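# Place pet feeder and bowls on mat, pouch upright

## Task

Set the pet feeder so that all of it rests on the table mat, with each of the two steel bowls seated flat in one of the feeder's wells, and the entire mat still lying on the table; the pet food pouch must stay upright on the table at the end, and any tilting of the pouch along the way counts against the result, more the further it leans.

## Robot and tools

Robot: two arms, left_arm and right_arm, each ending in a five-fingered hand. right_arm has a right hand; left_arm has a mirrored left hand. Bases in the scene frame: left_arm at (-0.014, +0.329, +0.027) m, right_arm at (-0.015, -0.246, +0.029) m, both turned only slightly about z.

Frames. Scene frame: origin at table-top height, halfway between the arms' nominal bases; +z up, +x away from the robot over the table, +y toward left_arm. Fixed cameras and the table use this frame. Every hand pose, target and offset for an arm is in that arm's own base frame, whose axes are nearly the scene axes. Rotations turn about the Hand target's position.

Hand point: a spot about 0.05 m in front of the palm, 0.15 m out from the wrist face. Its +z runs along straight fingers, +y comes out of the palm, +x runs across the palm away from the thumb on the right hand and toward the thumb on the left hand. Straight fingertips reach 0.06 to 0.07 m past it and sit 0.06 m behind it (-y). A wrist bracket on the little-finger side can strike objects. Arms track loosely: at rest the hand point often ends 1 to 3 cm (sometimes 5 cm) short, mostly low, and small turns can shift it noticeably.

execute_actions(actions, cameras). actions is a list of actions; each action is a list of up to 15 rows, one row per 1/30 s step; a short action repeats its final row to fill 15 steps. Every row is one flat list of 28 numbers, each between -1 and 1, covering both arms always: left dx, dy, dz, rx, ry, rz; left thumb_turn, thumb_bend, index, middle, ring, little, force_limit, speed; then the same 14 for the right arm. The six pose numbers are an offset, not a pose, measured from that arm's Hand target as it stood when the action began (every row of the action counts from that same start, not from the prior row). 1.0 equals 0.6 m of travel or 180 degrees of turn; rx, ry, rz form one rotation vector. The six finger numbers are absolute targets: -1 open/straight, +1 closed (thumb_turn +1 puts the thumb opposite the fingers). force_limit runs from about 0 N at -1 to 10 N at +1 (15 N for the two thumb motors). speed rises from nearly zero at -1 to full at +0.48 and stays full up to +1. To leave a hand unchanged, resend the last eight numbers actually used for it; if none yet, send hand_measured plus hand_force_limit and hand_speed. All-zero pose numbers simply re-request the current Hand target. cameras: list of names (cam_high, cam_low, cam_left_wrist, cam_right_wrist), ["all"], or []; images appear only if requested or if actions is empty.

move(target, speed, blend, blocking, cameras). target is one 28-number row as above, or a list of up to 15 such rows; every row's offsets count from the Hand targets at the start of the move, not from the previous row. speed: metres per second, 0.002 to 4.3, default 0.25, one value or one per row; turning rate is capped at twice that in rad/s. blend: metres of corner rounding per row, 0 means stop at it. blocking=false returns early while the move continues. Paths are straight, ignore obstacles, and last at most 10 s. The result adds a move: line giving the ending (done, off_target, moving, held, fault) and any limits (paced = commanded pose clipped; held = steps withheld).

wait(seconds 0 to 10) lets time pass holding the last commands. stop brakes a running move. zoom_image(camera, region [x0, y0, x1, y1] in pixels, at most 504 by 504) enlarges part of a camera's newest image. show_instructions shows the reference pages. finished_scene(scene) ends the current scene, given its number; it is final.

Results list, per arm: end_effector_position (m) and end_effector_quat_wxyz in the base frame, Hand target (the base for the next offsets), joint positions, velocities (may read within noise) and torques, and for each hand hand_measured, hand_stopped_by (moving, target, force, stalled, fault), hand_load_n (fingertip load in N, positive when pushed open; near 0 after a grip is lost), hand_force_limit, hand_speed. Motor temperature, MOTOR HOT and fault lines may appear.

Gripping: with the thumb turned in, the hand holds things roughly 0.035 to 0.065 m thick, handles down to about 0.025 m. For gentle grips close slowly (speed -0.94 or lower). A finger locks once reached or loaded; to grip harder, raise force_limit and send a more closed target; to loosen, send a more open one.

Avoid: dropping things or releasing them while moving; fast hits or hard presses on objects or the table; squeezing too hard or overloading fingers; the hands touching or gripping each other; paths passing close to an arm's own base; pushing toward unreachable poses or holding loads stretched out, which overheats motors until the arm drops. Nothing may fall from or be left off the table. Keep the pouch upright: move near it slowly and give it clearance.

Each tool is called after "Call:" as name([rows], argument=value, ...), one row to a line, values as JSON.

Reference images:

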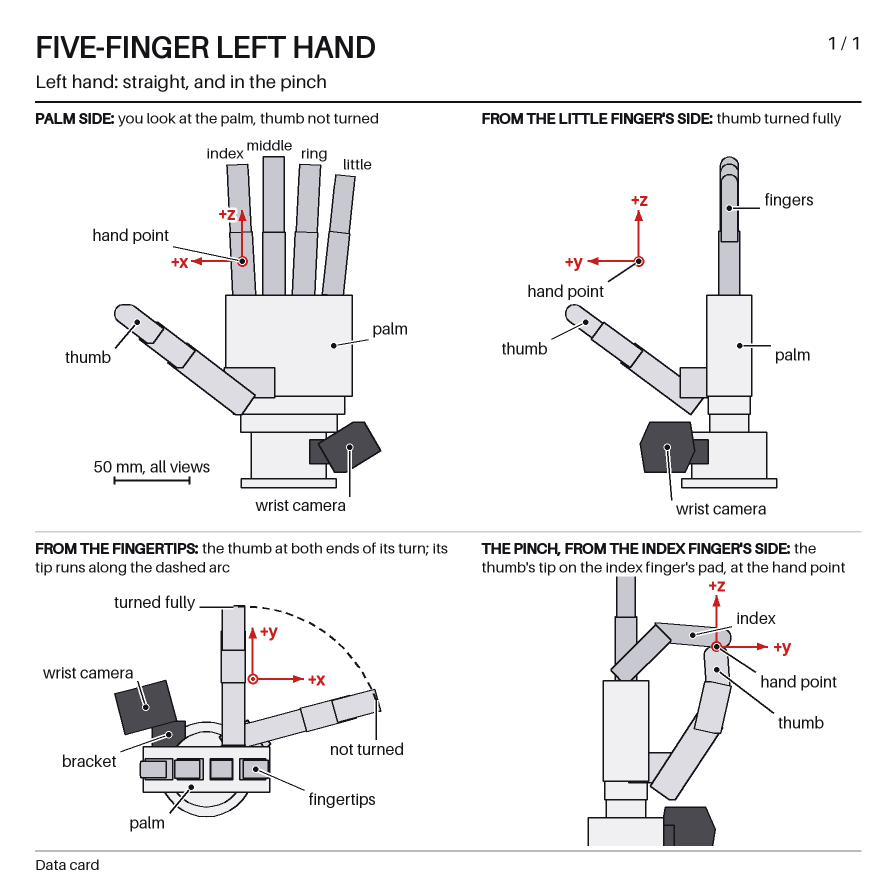

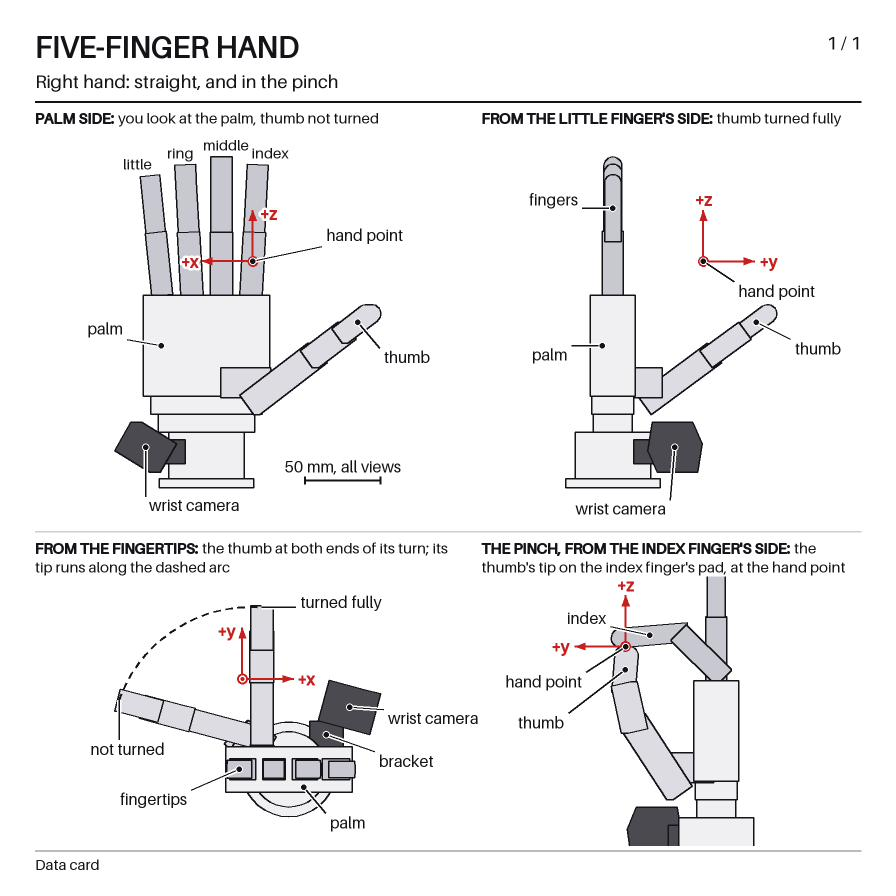

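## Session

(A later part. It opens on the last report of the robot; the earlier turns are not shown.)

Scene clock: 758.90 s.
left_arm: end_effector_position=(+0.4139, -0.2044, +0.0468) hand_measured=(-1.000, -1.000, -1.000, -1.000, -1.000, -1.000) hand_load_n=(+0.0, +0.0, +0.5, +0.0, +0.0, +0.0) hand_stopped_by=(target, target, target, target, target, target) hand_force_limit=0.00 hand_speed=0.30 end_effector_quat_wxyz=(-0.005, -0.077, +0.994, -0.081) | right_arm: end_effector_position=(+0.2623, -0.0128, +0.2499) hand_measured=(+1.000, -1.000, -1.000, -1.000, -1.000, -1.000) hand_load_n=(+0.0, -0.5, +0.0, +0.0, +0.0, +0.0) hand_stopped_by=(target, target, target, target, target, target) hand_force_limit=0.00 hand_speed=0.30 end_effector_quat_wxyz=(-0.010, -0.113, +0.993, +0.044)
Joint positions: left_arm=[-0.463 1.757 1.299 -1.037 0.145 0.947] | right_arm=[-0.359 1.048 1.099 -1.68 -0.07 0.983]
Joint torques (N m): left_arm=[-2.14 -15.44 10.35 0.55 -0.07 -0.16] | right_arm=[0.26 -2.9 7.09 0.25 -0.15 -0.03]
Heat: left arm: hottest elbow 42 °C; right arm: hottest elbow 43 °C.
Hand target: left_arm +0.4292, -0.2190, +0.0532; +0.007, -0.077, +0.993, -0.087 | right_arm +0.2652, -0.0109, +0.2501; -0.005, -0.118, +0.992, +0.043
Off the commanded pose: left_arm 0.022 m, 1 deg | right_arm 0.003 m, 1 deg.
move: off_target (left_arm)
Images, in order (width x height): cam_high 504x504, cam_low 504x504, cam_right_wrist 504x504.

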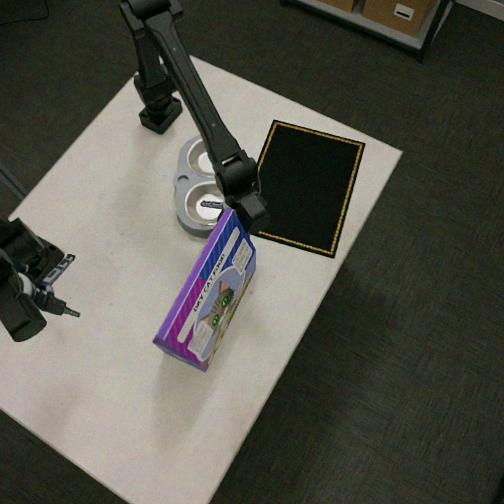

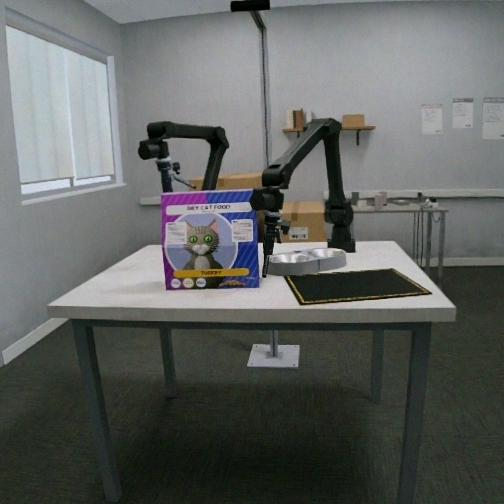

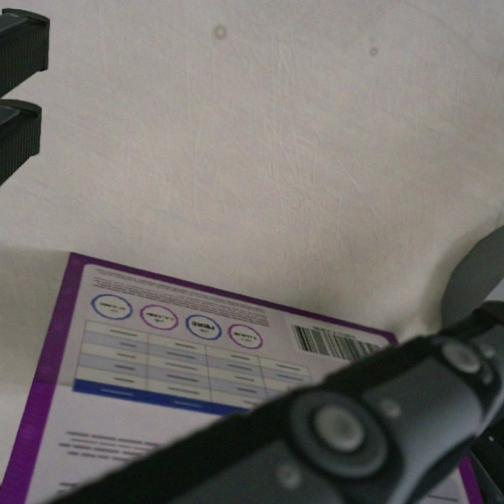

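Call:
move([
  [-0.0063,0.0402,-0.0457,-0.1098,-0.017,0,-1,-1,-1,-1,-1,-1,0,0.3,0,0,0,0,0,0,1,-1,-1,-1,-1,-1,0,0.3],
  [0.0112,-0.0718,-0.0457,-0.1098,-0.017,0,-1,-1,-1,-1,-1,-1,0,0.3,0,0,0,0,0,0,1,-1,-1,-1,-1,-1,0,0.3],
], cameras=["cam_high","cam_low"], speed=[0.1,0.06])

Call:
zoom_image(camera="cam_low", region=[150, 170, 310, 310])

Scene clock: 816.47 s.
left_arm: end_effector_position=(+0.4139, -0.2314, +0.0189) hand_measured=(-1.000, -1.000, -1.000, -1.000, -1.000, -1.000) hand_load_n=(+0.0, +0.0, +0.0, -3.0, +0.0, +0.0) hand_stopped_by=(target, target, target, target, target, target) hand_force_limit=0.00 hand_speed=0.30 end_effector_quat_wxyz=(+0.003, -0.090, +0.967, -0.239) | right_arm: end_effector_position=(+0.2623, -0.0128, +0.2499) hand_measured=(+1.000, -1.000, -1.000, -1.000, -1.000, -1.000) hand_load_n=(+0.0, +0.0, +0.0, +0.0, +0.0, +0.0) hand_stopped_by=(target, target, target, target, target, target) hand_force_limit=0.00 hand_speed=0.30 end_effector_quat_wxyz=(-0.010, -0.113, +0.993, +0.044)
Joint positions: left_arm=[-0.4 1.716 1.146 -0.754 0.418 0.933] | right_arm=[-0.359 1.048 1.099 -1.68 -0.07 0.983]
Joint torques (N m): left_arm=[-3.78 -13.8 10.88 2.03 0.74 -0.25] | right_arm=[0.26 -2.9 7.1 0.25 -0.15 -0.04]
Motor temperatures (°C): left_arm=[26 32 46 27 27 28] | right_arm=[27 26 43 24 25 25]
Heat: left arm: hottest elbow 46 °C; right arm: hottest elbow 43 °C.
Hand target: left_arm +0.4360, -0.2622, +0.0258; +0.020, -0.075, +0.963, -0.258 | right_arm +0.2652, -0.0109, +0.2501; -0.005, -0.118, +0.992, +0.043
Off the commanded pose: left_arm 0.038 m, 3 deg | right_arm 0.003 m, 1 deg.
move: off_target (left_arm)
Images, in order (width x height): cam_high 504x504, cam_low 504x504.

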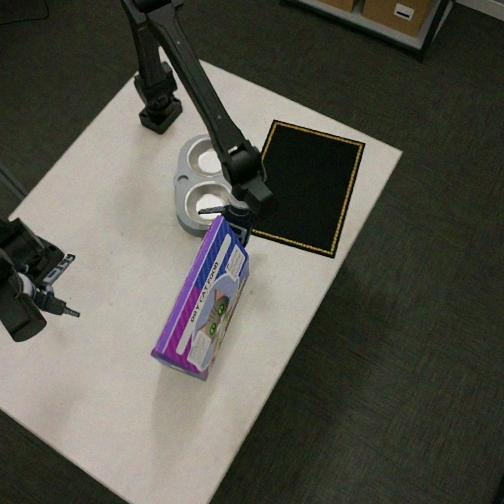

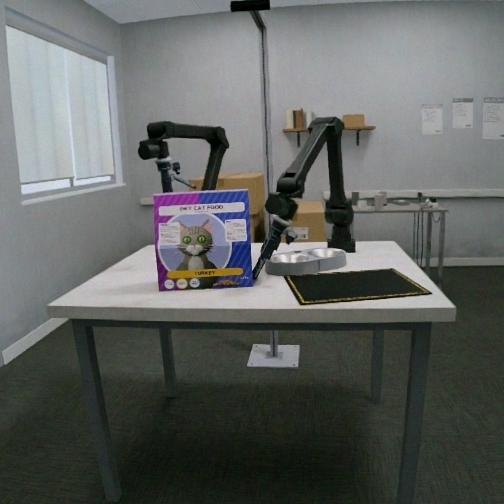

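Scaled by 3.150 from the camera's 504x504 image, which has a finer 720x720 frame.

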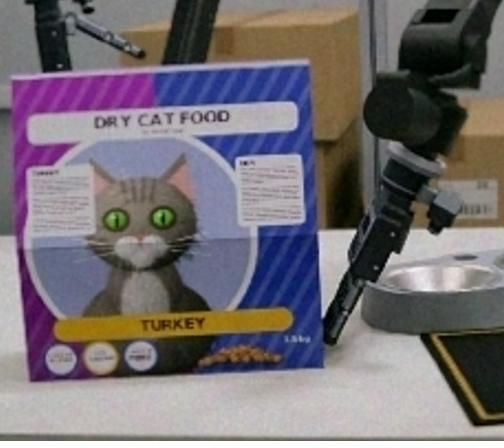

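Call:
move([
  [0.0153,-0.105,0.01,0,0,0,-1,-1,-1,-1,-1,-1,0,0.3,0,0,0,0,0,0,1,-1,-1,-1,-1,-1,0,0.3],
], cameras=["cam_high","cam_low"], speed=[0.06])

Call:
zoom_image(camera="cam_low", region=[130, 170, 310, 310])

Call:
zoom_image(camera="cam_high", region=[130, 110, 380, 390])

Scene clock: 830.57 s.
left_arm: end_effector_position=(+0.4242, -0.2899, +0.0203) hand_measured=(-1.000, -1.000, -1.000, -1.000, -1.000, -1.000) hand_load_n=(-0.5, +0.0, +0.0, -3.5, +0.0, +0.0) hand_stopped_by=(target, target, target, target, target, target) hand_force_limit=0.00 hand_speed=0.30 end_effector_quat_wxyz=(+0.000, -0.091, +0.967, -0.236) | right_arm: end_effector_position=(+0.2623, -0.0128, +0.2499) hand_measured=(+1.000, -1.000, -1.000, -1.000, -1.000, -1.000) hand_load_n=(+0.0, +0.0, +0.0, +0.0, +0.0, +0.0) hand_stopped_by=(target, target, target, target, target, target) hand_force_limit=0.00 hand_speed=0.30 end_effector_quat_wxyz=(-0.010, -0.113, +0.993, +0.044)
Joint positions: left_arm=[-0.497 1.791 1.255 -0.754 0.391 0.83] | right_arm=[-0.359 1.048 1.099 -1.68 -0.07 0.983]
Joint torques (N m): left_arm=[-3.9 -15.68 11.77 1.91 0.57 -0.19] | right_arm=[0.26 -2.9 7.09 0.27 -0.15 -0.03]
Heat: left arm: hottest elbow 46 °C; right arm: hottest elbow 43 °C.
Hand target: left_arm +0.4452, -0.3251, +0.0316; +0.020, -0.075, +0.963, -0.258 | right_arm +0.2652, -0.0109, +0.2501; -0.005, -0.118, +0.992, +0.043
Off the commanded pose: left_arm 0.043 m, 4 deg | right_arm 0.003 m, 1 deg.
move: off_target (left_arm)
Images, in order (width x height): cam_high 504x504, cam_low 504x504.

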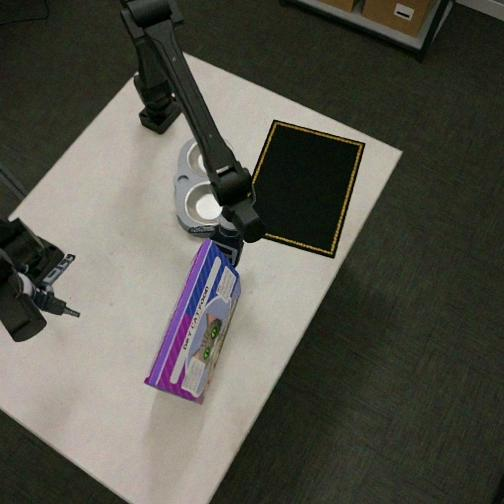

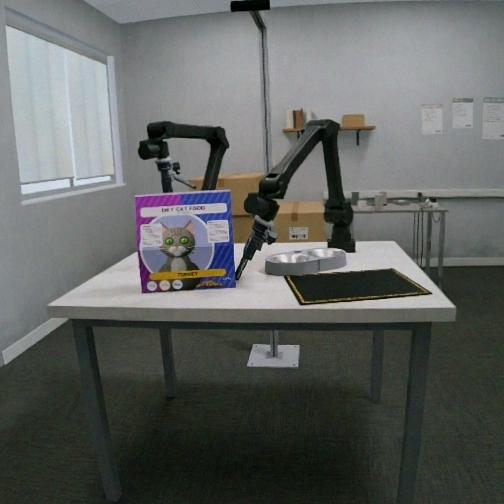

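Scaled by 2.800 from the camera's 504x504 image, which has a finer 720x720 frame.

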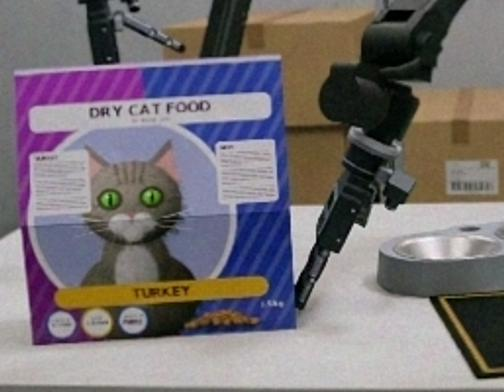

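Scaled by 1.800 from the camera's 504x504 image, which has a finer 720x720 frame.

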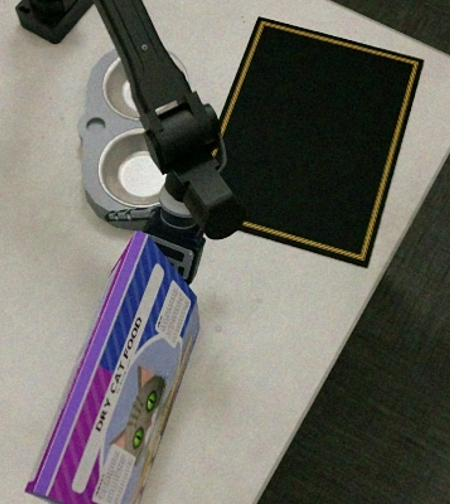

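Call:
move([
  [0.0115,-0.078,0.0,0,0,0,-1,-1,-1,-1,-1,-1,0,0.3,0,0,0,0,0,0,1,-1,-1,-1,-1,-1,0,0.3],
  [0,0.05,0.05,0,0,0,-1,-1,-1,-1,-1,-1,0,0.3,0,0,0,0,0,0,1,-1,-1,-1,-1,-1,0,0.3],
  [0,0.15,0.35,0.1098,0.017,0,-1,-1,-1,-1,-1,-1,0,0.3,0,0,0,0,0,0,1,-1,-1,-1,-1,-1,0,0.3],
], cameras=["cam_high","cam_low"], speed=[0.06,0.1,0.2])

Call:
zoom_image(camera="cam_high", region=[130, 100, 330, 300])

Call:
zoom_image(camera="cam_low", region=[200, 210, 380, 310])

Scene clock: 852.43 s.
left_arm: end_effector_position=(+0.4310, -0.2314, +0.2310) hand_measured=(-1.000, -1.000, -1.000, -1.000, -1.000, -1.000) hand_load_n=(+0.0, +0.0, +0.0, +0.0, +0.0, +0.0) hand_stopped_by=(target, target, target, target, target, target) hand_force_limit=0.00 hand_speed=0.30 end_effector_quat_wxyz=(-0.005, -0.084, +0.993, -0.082) | right_arm: end_effector_position=(+0.2623, -0.0128, +0.2499) hand_measured=(+1.000, -1.000, -1.000, -1.000, -1.000, -1.000) hand_load_n=(+0.0, +0.0, +0.0, +0.0, +0.0, +0.0) hand_stopped_by=(target, target, target, target, target, target) hand_force_limit=0.00 hand_speed=0.30 end_effector_quat_wxyz=(-0.010, -0.113, +0.993, +0.044)
Joint positions: left_arm=[-0.493 1.724 1.752 -1.518 0.143 0.905] | right_arm=[-0.359 1.048 1.099 -1.68 -0.07 0.983]
Joint torques (N m): left_arm=[-0.67 -16.38 11.64 0.34 -0.07 0.12] | right_arm=[0.26 -2.9 7.09 0.25 -0.15 -0.03]
Heat: left arm: hottest elbow 47 °C; right arm: hottest elbow 43 °C.
Hand target: left_arm +0.4451, -0.2352, +0.2417; +0.007, -0.077, +0.993, -0.087 | right_arm +0.2652, -0.0109, +0.2501; -0.005, -0.118, +0.992, +0.043
Off the commanded pose: left_arm 0.018 m, 2 deg | right_arm 0.003 m, 1 deg.
move: off_target (left_arm)
Images, in order (width x height): cam_high 504x504, cam_low 504x504.

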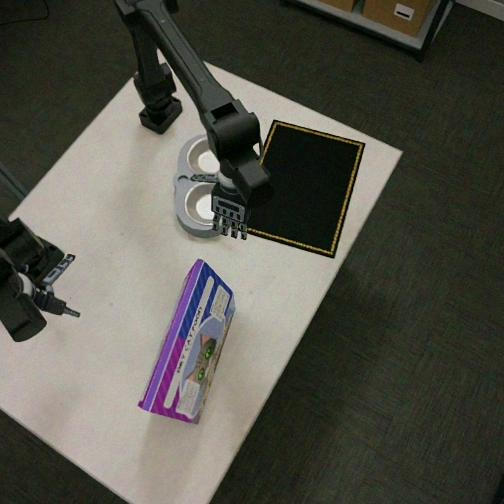

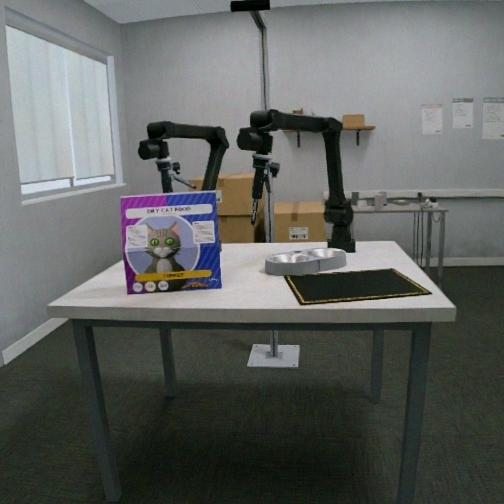

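Scaled by 2.520 from the camera's 504x504 image, which has a finer 720x720 frame.

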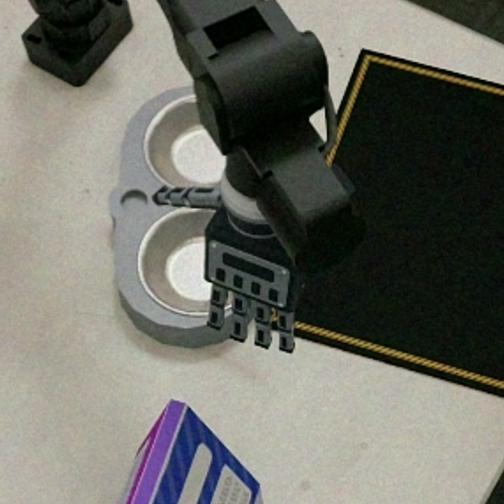

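Scaled by 2.800 from the camera's 504x504 image, which has a finer 720x720 frame.

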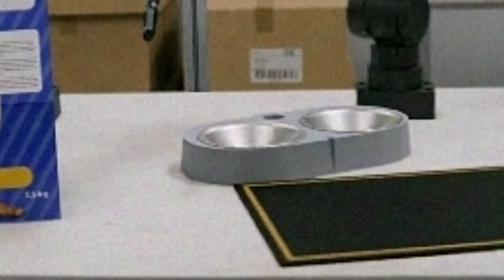

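Call:
move([
  [-0.1,0.13,0.05,0,0,0.5,-1,-1,-1,-1,-1,-1,0,0.3,0,0.565,0.05,0,0,0.0722,1,-1,-1,-1,-1,-1,0,0.3],
  [-0.335,0.426,-0.07,0.0281,-0.1221,-0.9476,-1,-1,-1,-1,-1,-1,0,0.3,0.214,0.565,0.0,0,0,0.0722,1,-1,-1,-1,-1,-1,0,0.3],
  [-0.335,0.426,-0.295,0.0281,-0.1221,-0.9476,-1,-1,-1,-1,-1,-1,0,0.3,0.214,0.565,-0.265,0,0,0.0722,1,-1,-1,-1,-1,-1,0,0.3],
], cameras=["all"], speed=[0.35,0.35,0.15])

Call:
zoom_image(camera="cam_high", region=[130, 80, 330, 280])

Call:
zoom_image(camera="cam_low", region=[220, 180, 400, 310])

Scene clock: 935.07 s.
left_arm: end_effector_position=(+0.2439, +0.0176, +0.0699) hand_measured=(-1.000, -1.000, -1.000, -1.000, -1.000, -1.000) hand_load_n=(+0.0, +0.0, +0.0, +0.0, +0.0, +0.0) hand_stopped_by=(target, target, target, target, target, target) hand_force_limit=0.00 hand_speed=0.30 end_effector_quat_wxyz=(+0.040, +0.990, +0.133, +0.009) | right_arm: end_effector_position=(+0.3883, +0.3292, +0.0948) hand_measured=(+1.000, -1.000, -1.000, -1.000, -1.000, -1.000) hand_load_n=(+0.0, -0.5, +0.0, +0.0, +0.0, +0.0) hand_stopped_by=(target, target, target, target, target, target) hand_force_limit=0.00 hand_speed=0.30 end_effector_quat_wxyz=(-0.011, -0.228, +0.973, +0.041)
Joint positions: left_arm=[0.406 0.95 0.558 -1.183 0.083 -1.432] | right_arm=[0.56 1.633 1.238 -1.171 -0.085 1.671]
Joint torques (N m): left_arm=[0.15 -1.61 5.86 0.9 0.22 -0.16] | right_arm=[-1.08 -8.53 6.8 0.36 -0.11 -0.15]
Heat: left arm: hottest elbow 49 °C; right arm: hottest elbow 44 °C.
Hand target: left_arm +0.2442, +0.0205, +0.0648; +0.043, +0.988, +0.147, +0.006 | right_arm +0.3934, +0.3282, +0.0911; -0.010, -0.230, +0.972, +0.042
Off the commanded pose: left_arm 0.006 m, 2 deg | right_arm 0.007 m, 0 deg.
move: done

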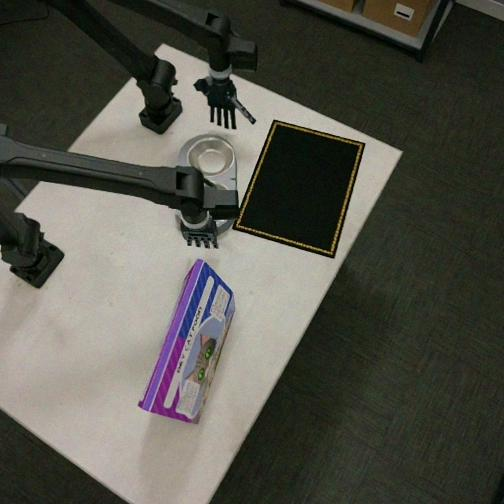

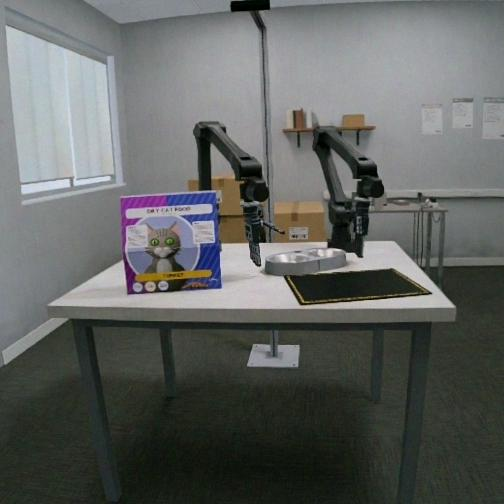

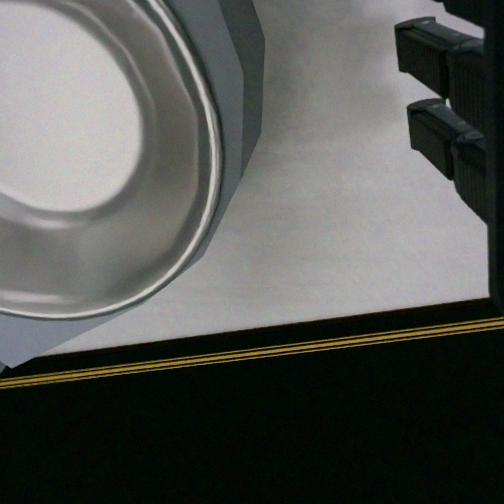

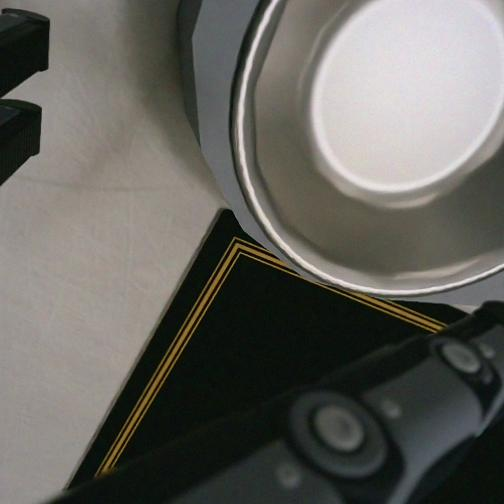

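Scaled by 2.520 from the camera's 504x504 image, which has a finer 720x720 frame.

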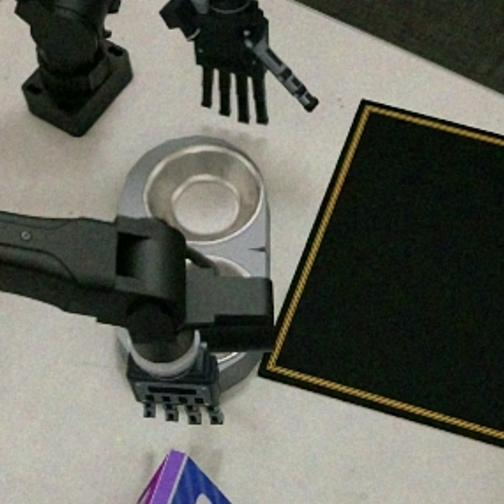

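Scaled by 2.800 from the camera's 504x504 image, which has a finer 720x720 frame.

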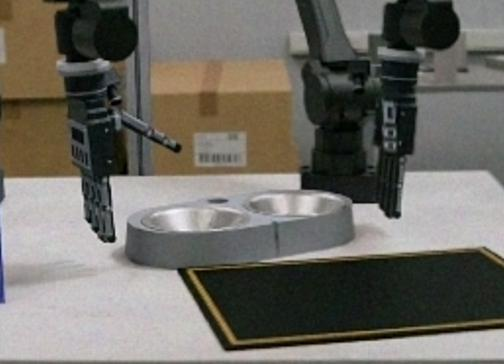

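Call:
move([
  [0.0192,0.0058,-0.023,0,0,0,-1,-1,-1,-1,-1,-1,0,0.3,0.0145,0.0073,-0.033,0,0,0,1,-1,-1,-1,-1,-1,0,0.3],
  [0.053,-0.106,-0.023,0,0,0,-1,-1,-1,-1,-1,-1,0,0.3,-0.0353,0.1073,-0.033,0,0,0,1,-1,-1,-1,-1,-1,0,0.3],
  [0.053,-0.106,-0.023,0,0,0,-1,-1,-0.75,-0.75,-0.75,-0.75,-0.6,-0.9,-0.0353,0.1073,-0.033,0,0,0,1,-1,-0.75,-0.75,-0.75,-0.75,-0.6,-0.9],
], cameras=["all"], speed=[0.1,0.06,0.06])

Call:
zoom_image(camera="cam_high", region=[130, 80, 330, 280])

Call:
zoom_image(camera="cam_low", region=[220, 180, 400, 310])

Scene clock: 981.40 s.
left_arm: end_effector_position=(+0.2699, -0.0264, +0.0514) hand_measured=(-1.000, -1.000, -0.778, -0.946, -0.992, -0.946) hand_load_n=(+0.0, +0.0, +2.0, +1.5, +1.5, +3.0) hand_stopped_by=(target, target, force, force, force, force) hand_force_limit=-0.60 hand_speed=-0.90 end_effector_quat_wxyz=(+0.023, +0.988, +0.156, +0.003) | right_arm: end_effector_position=(+0.3766, +0.3637, +0.0687) hand_measured=(+1.000, -1.000, -0.862, -0.974, -0.994, -0.936) hand_load_n=(+0.0, +0.0, +2.0, +1.5, +1.5, +2.5) hand_stopped_by=(target, target, force, force, force, force) hand_force_limit=-0.60 hand_speed=-0.90 end_effector_quat_wxyz=(-0.011, -0.218, +0.976, +0.024)
Joint positions: left_arm=[0.138 1.016 0.55 -1.099 0.046 -1.746] | right_arm=[0.649 1.685 1.238 -1.123 -0.053 1.78]
Joint torques (N m): left_arm=[-4.01 -2.55 6.22 1.29 1.52 -0.18] | right_arm=[2.55 -8.06 8.55 0.4 -1.28 0.11]
Heat: left arm: hottest elbow 43 °C; right arm: hottest elbow 42 °C.
Hand target: left_arm +0.2759, -0.0430, +0.0510; +0.043, +0.988, +0.147, +0.006 | right_arm +0.3723, +0.3925, +0.0712; -0.010, -0.230, +0.972, +0.042
Off the commanded pose: left_arm 0.018 m, 3 deg | right_arm 0.029 m, 2 deg.
move: off_target (left_arm, right_arm); target 3's new numbers were sent with right_arm's hand 0.028 m and 2 deg from that target

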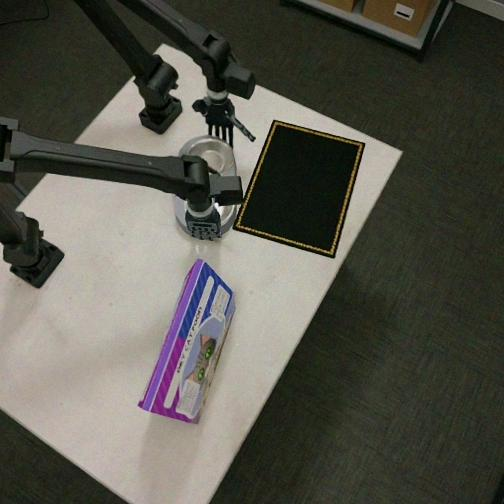

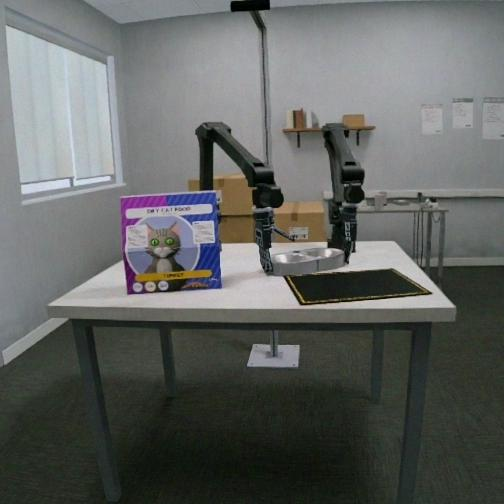

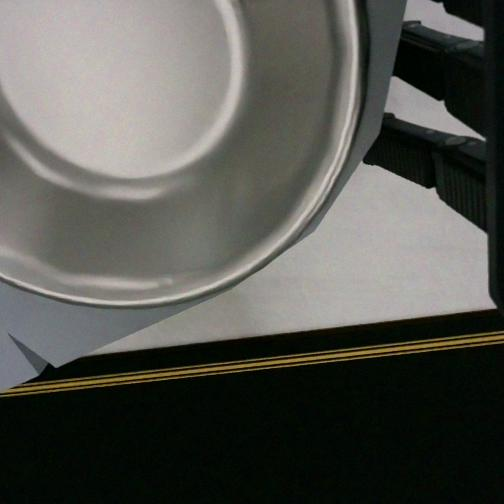

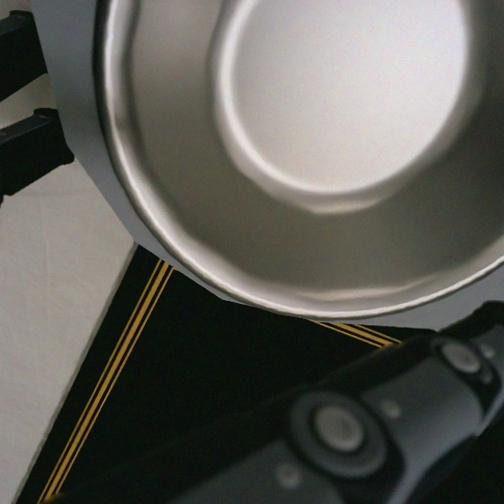

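Scaled by 2.520 from the camera's 504x504 image, which has a finer 720x720 frame.

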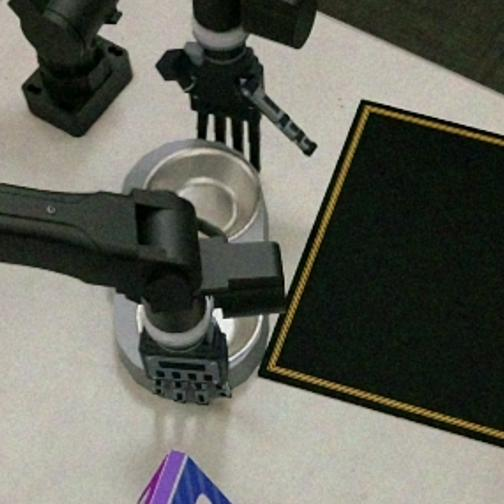

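Scaled by 2.800 from the camera's 504x504 image, which has a finer 720x720 frame.

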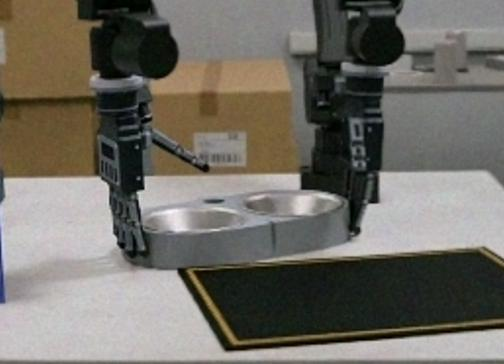

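Call:
move([
  [0.0097,-0.032,0,0,0,0,-1,-1,-0.75,-0.75,-0.75,-0.75,-0.6,-0.9,-0.026,0.052,0,0,0,0,1,-1,-0.75,-0.75,-0.75,-0.75,-0.6,-0.9],
  [0.0097,-0.032,0.083,0,0,0,-1,-1,-0.75,-0.75,-0.75,-0.75,-0.6,-0.9,-0.026,0.052,0.1,0,0,0,1,-1,-0.75,-0.75,-0.75,-0.75,-0.6,-0.9],
], cameras=["cam_low","cam_high"], speed=[0.06,0.06], blend=[0.005,0])

Call:
zoom_image(camera="cam_low", region=[220, 180, 400, 310])

Scene clock: 1002.73 s.
left_arm: end_effector_position=(+0.2366, -0.0416, +0.0563) hand_measured=(-1.000, -1.000, -0.778, -0.946, -0.992, -0.946) hand_load_n=(+0.0, +0.0, +4.0, +0.0, +3.5, +4.5) hand_stopped_by=(target, target, force, force, force, force) hand_force_limit=-0.60 hand_speed=-0.90 end_effector_quat_wxyz=(+0.008, +0.986, +0.157, -0.055) | right_arm: end_effector_position=(+0.3583, +0.3701, +0.0884) hand_measured=(+1.000, -1.000, -0.862, -0.974, -0.994, -0.938) hand_load_n=(+0.0, +0.0, +0.5, +0.0, +0.0, +15.5) hand_stopped_by=(target, target, force, force, force, force) hand_force_limit=-0.60 hand_speed=-0.90 end_effector_quat_wxyz=(-0.042, -0.219, +0.975, -0.006)
Joint positions: left_arm=[0.062 0.987 0.562 -1.253 0.027 -1.822] | right_arm=[0.694 1.688 1.311 -1.273 -0.026 1.822]
Joint torques (N m): left_arm=[-4.07 -5.71 13.46 0.91 2.26 -0.16] | right_arm=[4.13 -11.52 11.32 0.18 -2.38 0.29]
Motor temperatures (°C): left_arm=[26 30 41 27 31 28] | right_arm=[27 27 43 24 28 26]
Heat: left arm: hottest elbow 41 °C; right arm: hottest elbow 43 °C.
Hand target: left_arm +0.2817, -0.0622, +0.1006; +0.043, +0.988, +0.147, +0.006 | right_arm +0.3567, +0.4237, +0.1313; -0.010, -0.230, +0.972, +0.042
Off the commanded pose: left_arm 0.067 m, 8 deg | right_arm 0.069 m, 7 deg.
move: off_target (left_arm, right_arm)
Images, in order (width x height): cam_high 504x504, cam_low 504x504.

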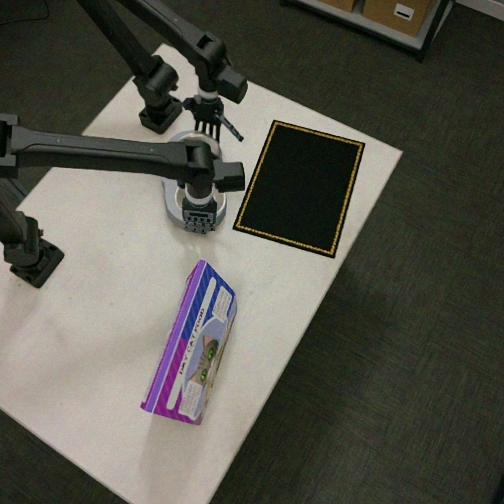

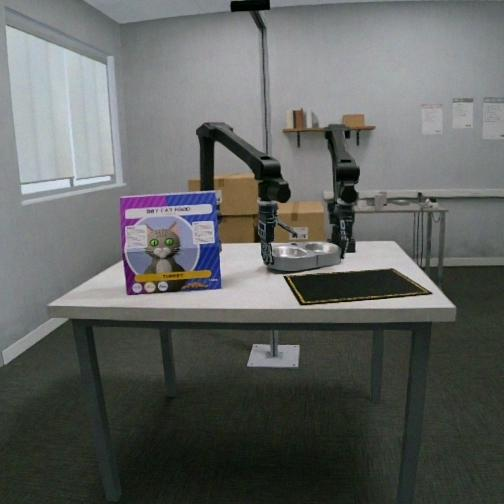

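Scaled by 2.800 from the camera's 504x504 image, which has a finer 720x720 frame.

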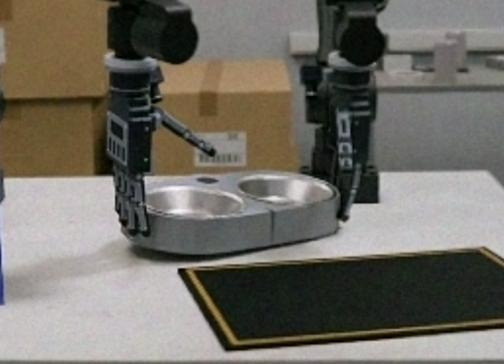

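Call:
zoom_image(camera="cam_low", region=[255, 225, 355, 285])

Call:
zoom_image(camera="cam_high", region=[130, 80, 330, 280])

Scaled by 5.040 from the camera's 504x504 image, which has a finer 720x720 frame.

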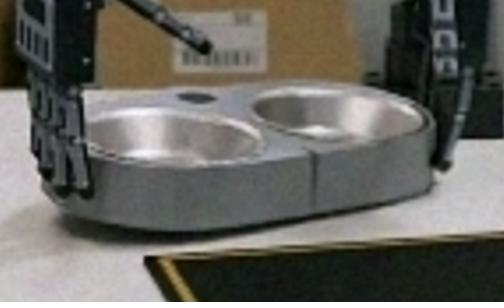

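Scaled by 2.520 from the camera's 504x504 image, which has a finer 720x720 frame.

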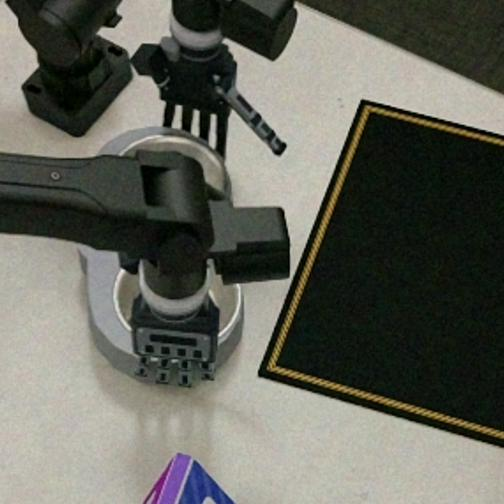

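Call:
move([
  [0.06,-0.02,0.05,0,0,0,-1,-1,-0.75,-0.75,-0.75,-0.75,-0.6,-0.9,-0.005,0.035,0.05,0,0,0.035,1,-1,-0.75,-0.75,-0.75,-0.75,-0.6,-0.9],
], cameras=["cam_low","cam_high"], speed=[0.08])

Call:
zoom_image(camera="cam_low", region=[255, 225, 355, 285])

Call:
zoom_image(camera="cam_high", region=[130, 80, 330, 280])

Scene clock: 1044.07 s.
left_arm: end_effector_position=(+0.2586, -0.0428, +0.0849) hand_measured=(-1.000, -1.000, -0.778, -0.946, -0.994, -0.946) hand_load_n=(+0.0, +0.0, +1.5, +0.0, +5.5, +5.0) hand_stopped_by=(target, target, force, force, force, force) hand_force_limit=-0.60 hand_speed=-0.90 end_effector_quat_wxyz=(-0.002, +0.987, +0.152, -0.060) | right_arm: end_effector_position=(+0.3692, +0.3745, +0.1271) hand_measured=(+1.000, -1.000, -0.862, -0.974, -0.994, -0.938) hand_load_n=(+0.0, -0.5, +0.0, +1.5, +5.5, +12.5) hand_stopped_by=(target, target, force, force, force, force) hand_force_limit=-0.60 hand_speed=-0.90 end_effector_quat_wxyz=(-0.031, -0.255, +0.966, -0.020)
Joint positions: left_arm=[0.036 1.033 0.673 -1.332 0.009 -1.84] | right_arm=[0.695 1.688 1.422 -1.378 0.01 1.749]
Joint torques (N m): left_arm=[-5.42 -4.19 15.2 1.46 2.96 -0.36] | right_arm=[5.95 -9.93 11.97 0.42 -3.73 0.12]
Motor temperatures (°C): left_arm=[26 29 46 27 39 28] | right_arm=[27 30 48 24 36 26]
Heat: left arm: hottest elbow 46 °C; right arm: hottest elbow 48 °C.
Hand target: left_arm +0.3178, -0.0742, +0.1308; +0.043, +0.988, +0.147, +0.006 | right_arm +0.3536, +0.4448, +0.1614; -0.012, -0.283, +0.958, +0.041
Off the commanded pose: left_arm 0.081 m, 9 deg | right_arm 0.080 m, 8 deg.
move: off_target (left_arm, right_arm)
Images, in order (width x height): cam_high 504x504, cam_low 504x504.

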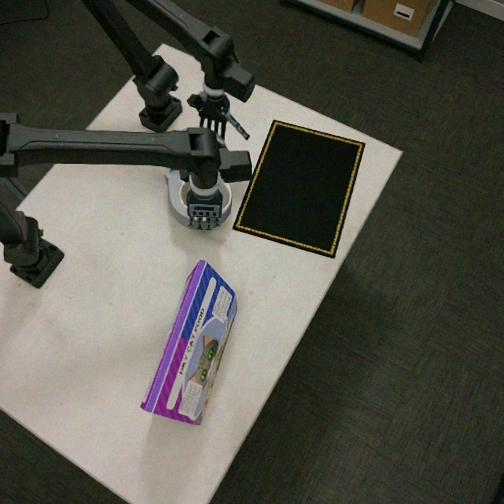

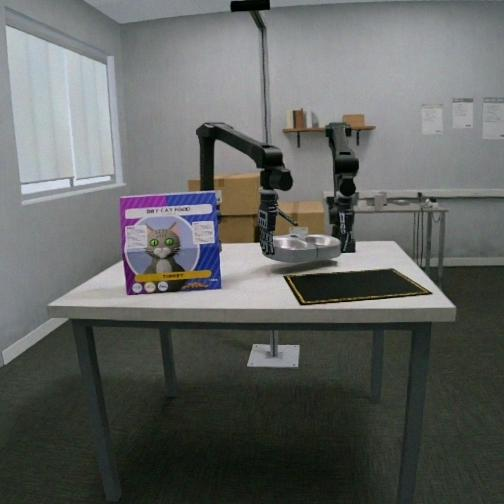

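Scaled by 5.040 from the camera's 504x504 image, which has a finer 720x720 frame.

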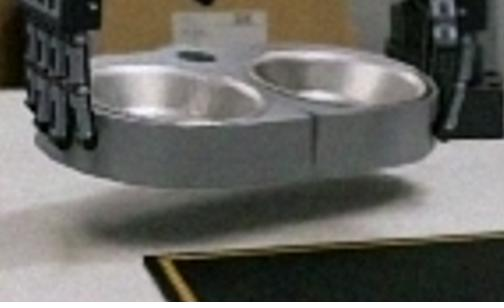

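Scaled by 2.520 from the camera's 504x504 image, which has a finer 720x720 frame.

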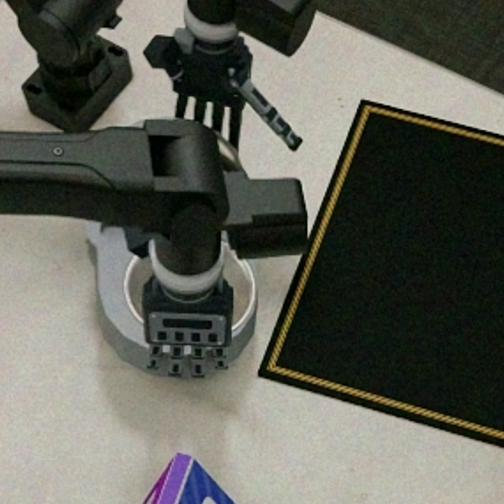

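Call:
move([
  [0.1717,0.0822,0.025,0,0,-0.05,-1,-1,-0.75,-0.75,-0.75,-0.75,-0.6,-0.9,0.163,0.144,0.0,0,0,-0.05,1,-1,-0.75,-0.75,-0.75,-0.75,-0.6,-0.9],
], cameras=["cam_low","cam_high"], speed=[0.08])

Call:
zoom_image(camera="cam_low", region=[255, 205, 395, 305])

Scene clock: 1083.63 s.
left_arm: end_effector_position=(+0.3645, +0.0159, +0.1082) hand_measured=(-1.000, -1.000, -0.778, -0.946, -0.994, -0.946) hand_load_n=(+0.0, +0.0, +7.0, +4.5, +4.0, +7.0) hand_stopped_by=(target, target, force, force, force, force) hand_force_limit=-0.60 hand_speed=-0.90 end_effector_quat_wxyz=(-0.013, +0.993, +0.097, -0.065) | right_arm: end_effector_position=(+0.4730, +0.4293, +0.1225) hand_measured=(+1.000, -1.000, -0.862, -0.974, -0.994, -0.938) hand_load_n=(+0.0, +0.0, +0.5, +0.0, +0.0, +30.5) hand_stopped_by=(target, target, force, force, force, force) hand_force_limit=-0.60 hand_speed=-0.90 end_effector_quat_wxyz=(-0.036, -0.199, +0.979, -0.034)
Joint positions: left_arm=[0.19 1.355 0.994 -1.338 -0.037 -1.579] | right_arm=[0.668 1.993 1.854 -1.527 0.028 1.839]
Joint torques (N m): left_arm=[-5.66 -9.58 13.48 1.65 4.52 0.11] | right_arm=[8.06 -13.33 13.12 0.99 -4.52 0.74]
Motor temperatures (°C): left_arm=[27 29 50 27 53 29] | right_arm=[27 30 51 24 56 26]
Heat: left arm: hottest wrist yaw 53 °C; right arm: hottest wrist yaw 56 °C.
Hand target: left_arm +0.4208, -0.0249, +0.1459; +0.044, +0.997, +0.069, +0.003 | right_arm +0.4516, +0.5311, +0.1615; -0.008, -0.207, +0.977, +0.042
Off the commanded pose: left_arm 0.079 m, 11 deg | right_arm 0.111 m, 9 deg.
move: off_target (left_arm, right_arm)
Images, in order (width x height): cam_high 504x504, cam_low 504x504.

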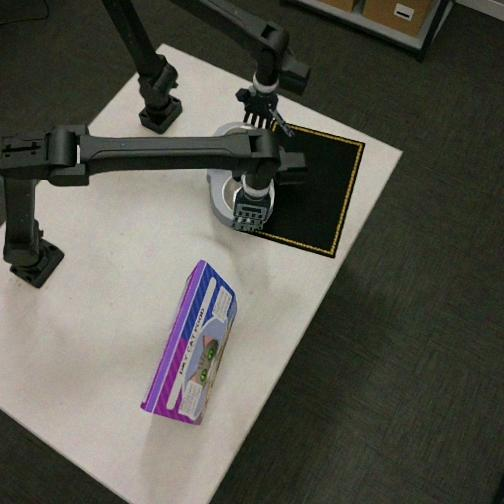

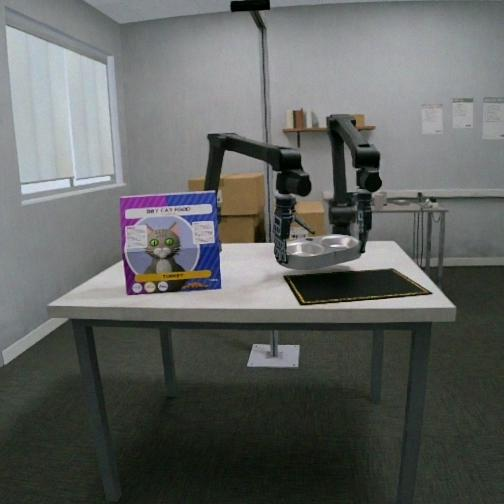

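Scaled by 3.600 from the camera's 504x504 image, which has a finer 720x720 frame.

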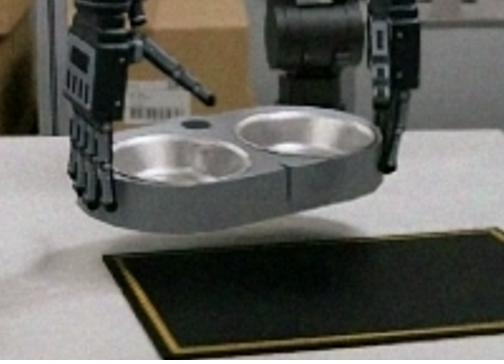

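Call:
move([
  [0.1618,0.1553,0.02,0,0,0,-1,-1,-0.75,-0.75,-0.75,-0.75,-0.6,-0.9,0.1705,0.1457,0.02,0,0,0,1,-1,-0.75,-0.75,-0.75,-0.75,-0.6,-0.9],
], cameras=["cam_low","cam_high","cam_right_wrist","cam_left_wrist"], speed=[0.1])

Call:
zoom_image(camera="cam_high", region=[180, 80, 380, 280])

Scene clock: 1200.07 s.
left_arm: end_effector_position=(+0.3035, +0.2361, -0.0025) hand_measured=(-1.000, -1.000, -0.752, -0.946, -0.992, -0.946) hand_load_n=(+0.0, -2.0, +0.0, +0.0, +0.0, -0.5) hand_stopped_by=(target, target, force, force, force, force) hand_force_limit=-0.60 hand_speed=-0.90 end_effector_quat_wxyz=(+0.673, -0.713, +0.079, +0.182) | right_arm: end_effector_position=(+0.4309, +0.5107, +0.1495) hand_measured=(+1.000, -1.000, -0.862, -0.974, -0.994, -0.936) hand_load_n=(+0.0, +0.0, +0.0, +0.0, +0.0, +0.0) hand_stopped_by=(target, target, force, force, force, force) hand_force_limit=-0.60 hand_speed=-0.90 end_effector_quat_wxyz=(-0.030, -0.218, +0.975, +0.034)
Joint positions: left_arm=[0.139 1.854 0.754 -0.983 -1.538 -1.709] | right_arm=[0.775 1.996 1.907 -1.498 -0.09 1.906]
Joint velocities: left_arm=[-0.005 -0.181 -0.012 0.002 0.037 0.022] | right_arm=[within noise]
Joint torques (N m): left_arm=[-0.73 -11.22 2.25 -0.06 -0.67 0.03] | right_arm=[-0.5 -13.8 9.58 0.21 -0.06 0.09]
Motor temperatures (°C): left_arm=[26 29 43 27 56 28] | right_arm=[27 34 57 24 53 26]
Heat: left arm: hottest wrist yaw 56 °C; right arm: hottest elbow 57 °C.
Hand target: left_arm +0.3001, +0.2354, -0.0060; +0.670, -0.713, +0.082, +0.187 (not the last commanded pose) | right_arm +0.4415, +0.5193, +0.1645; -0.013, -0.212, +0.976, +0.044 (not the last commanded pose)
Off the commanded pose: right_arm 0.165 m, 3 deg.
OVER-TEMPERATURE FAULT: MOTORS OFF. Before this call, joint 5 (wrist yaw) of the left arm reached 100 °C; the stop lasted 60 seconds. The left arm was limp: it may have fallen or been pushed. The left arm ran none of this call's commands: an arm, its gripper or tool too, takes no command until a result says that it accepts commands again. In this call the stop used 105 of the actions that the scene allows. The left arm's motors are on again: the left arm holds where the fault left it. The left arm accepts commands again.
move: fault (left_arm), off_target (right_arm; braked at the fault stop of left_arm)

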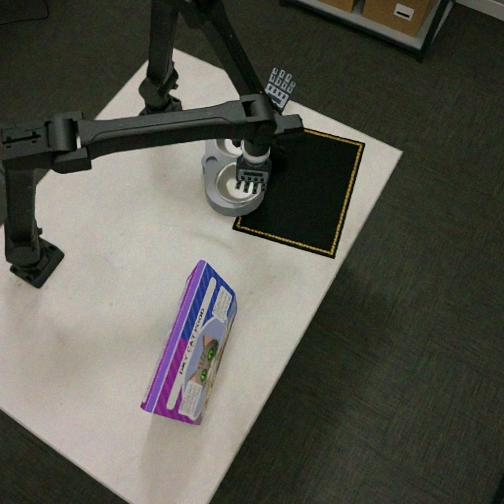

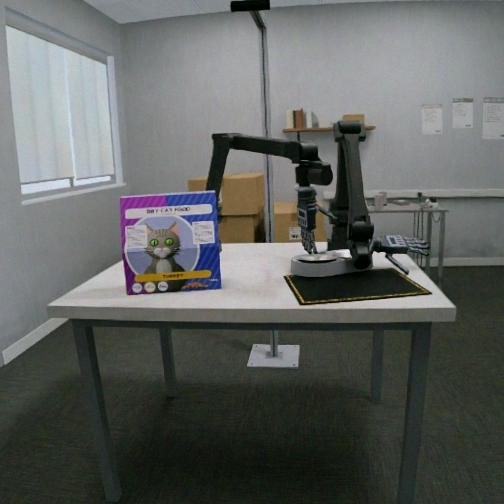

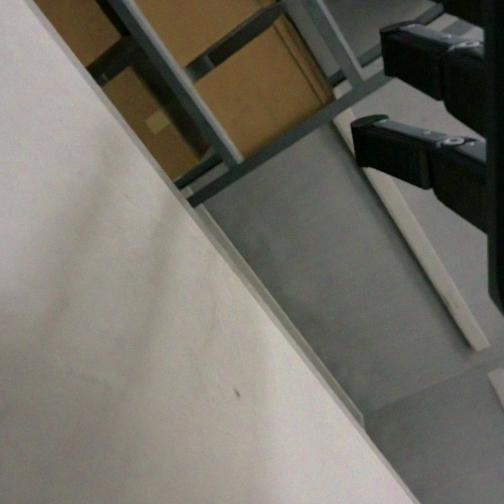

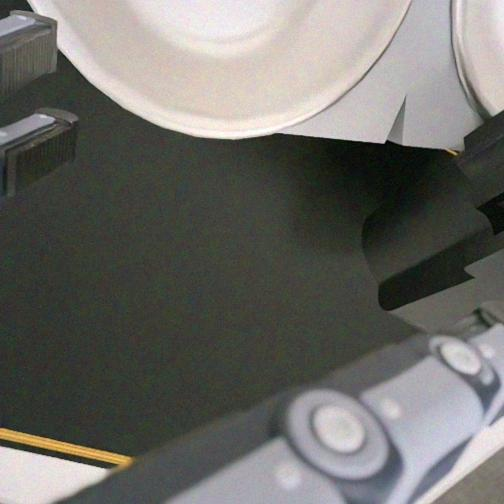

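Scaled by 2.520 from the camera's 504x504 image, which has a finer 720x720 frame.

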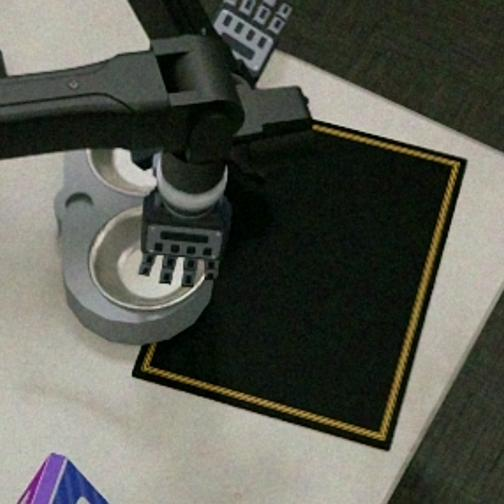

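Call:
zoom_image(camera="cam_low", region=[270, 210, 440, 310])

Scaled by 2.965 from the camera's 504x504 image, which has a finer 720x720 frame.

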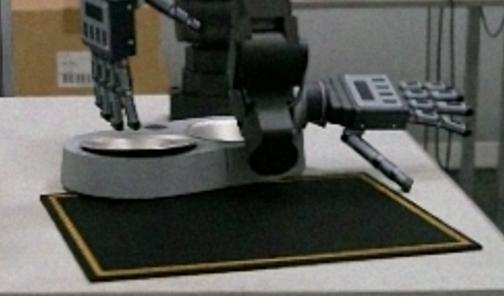

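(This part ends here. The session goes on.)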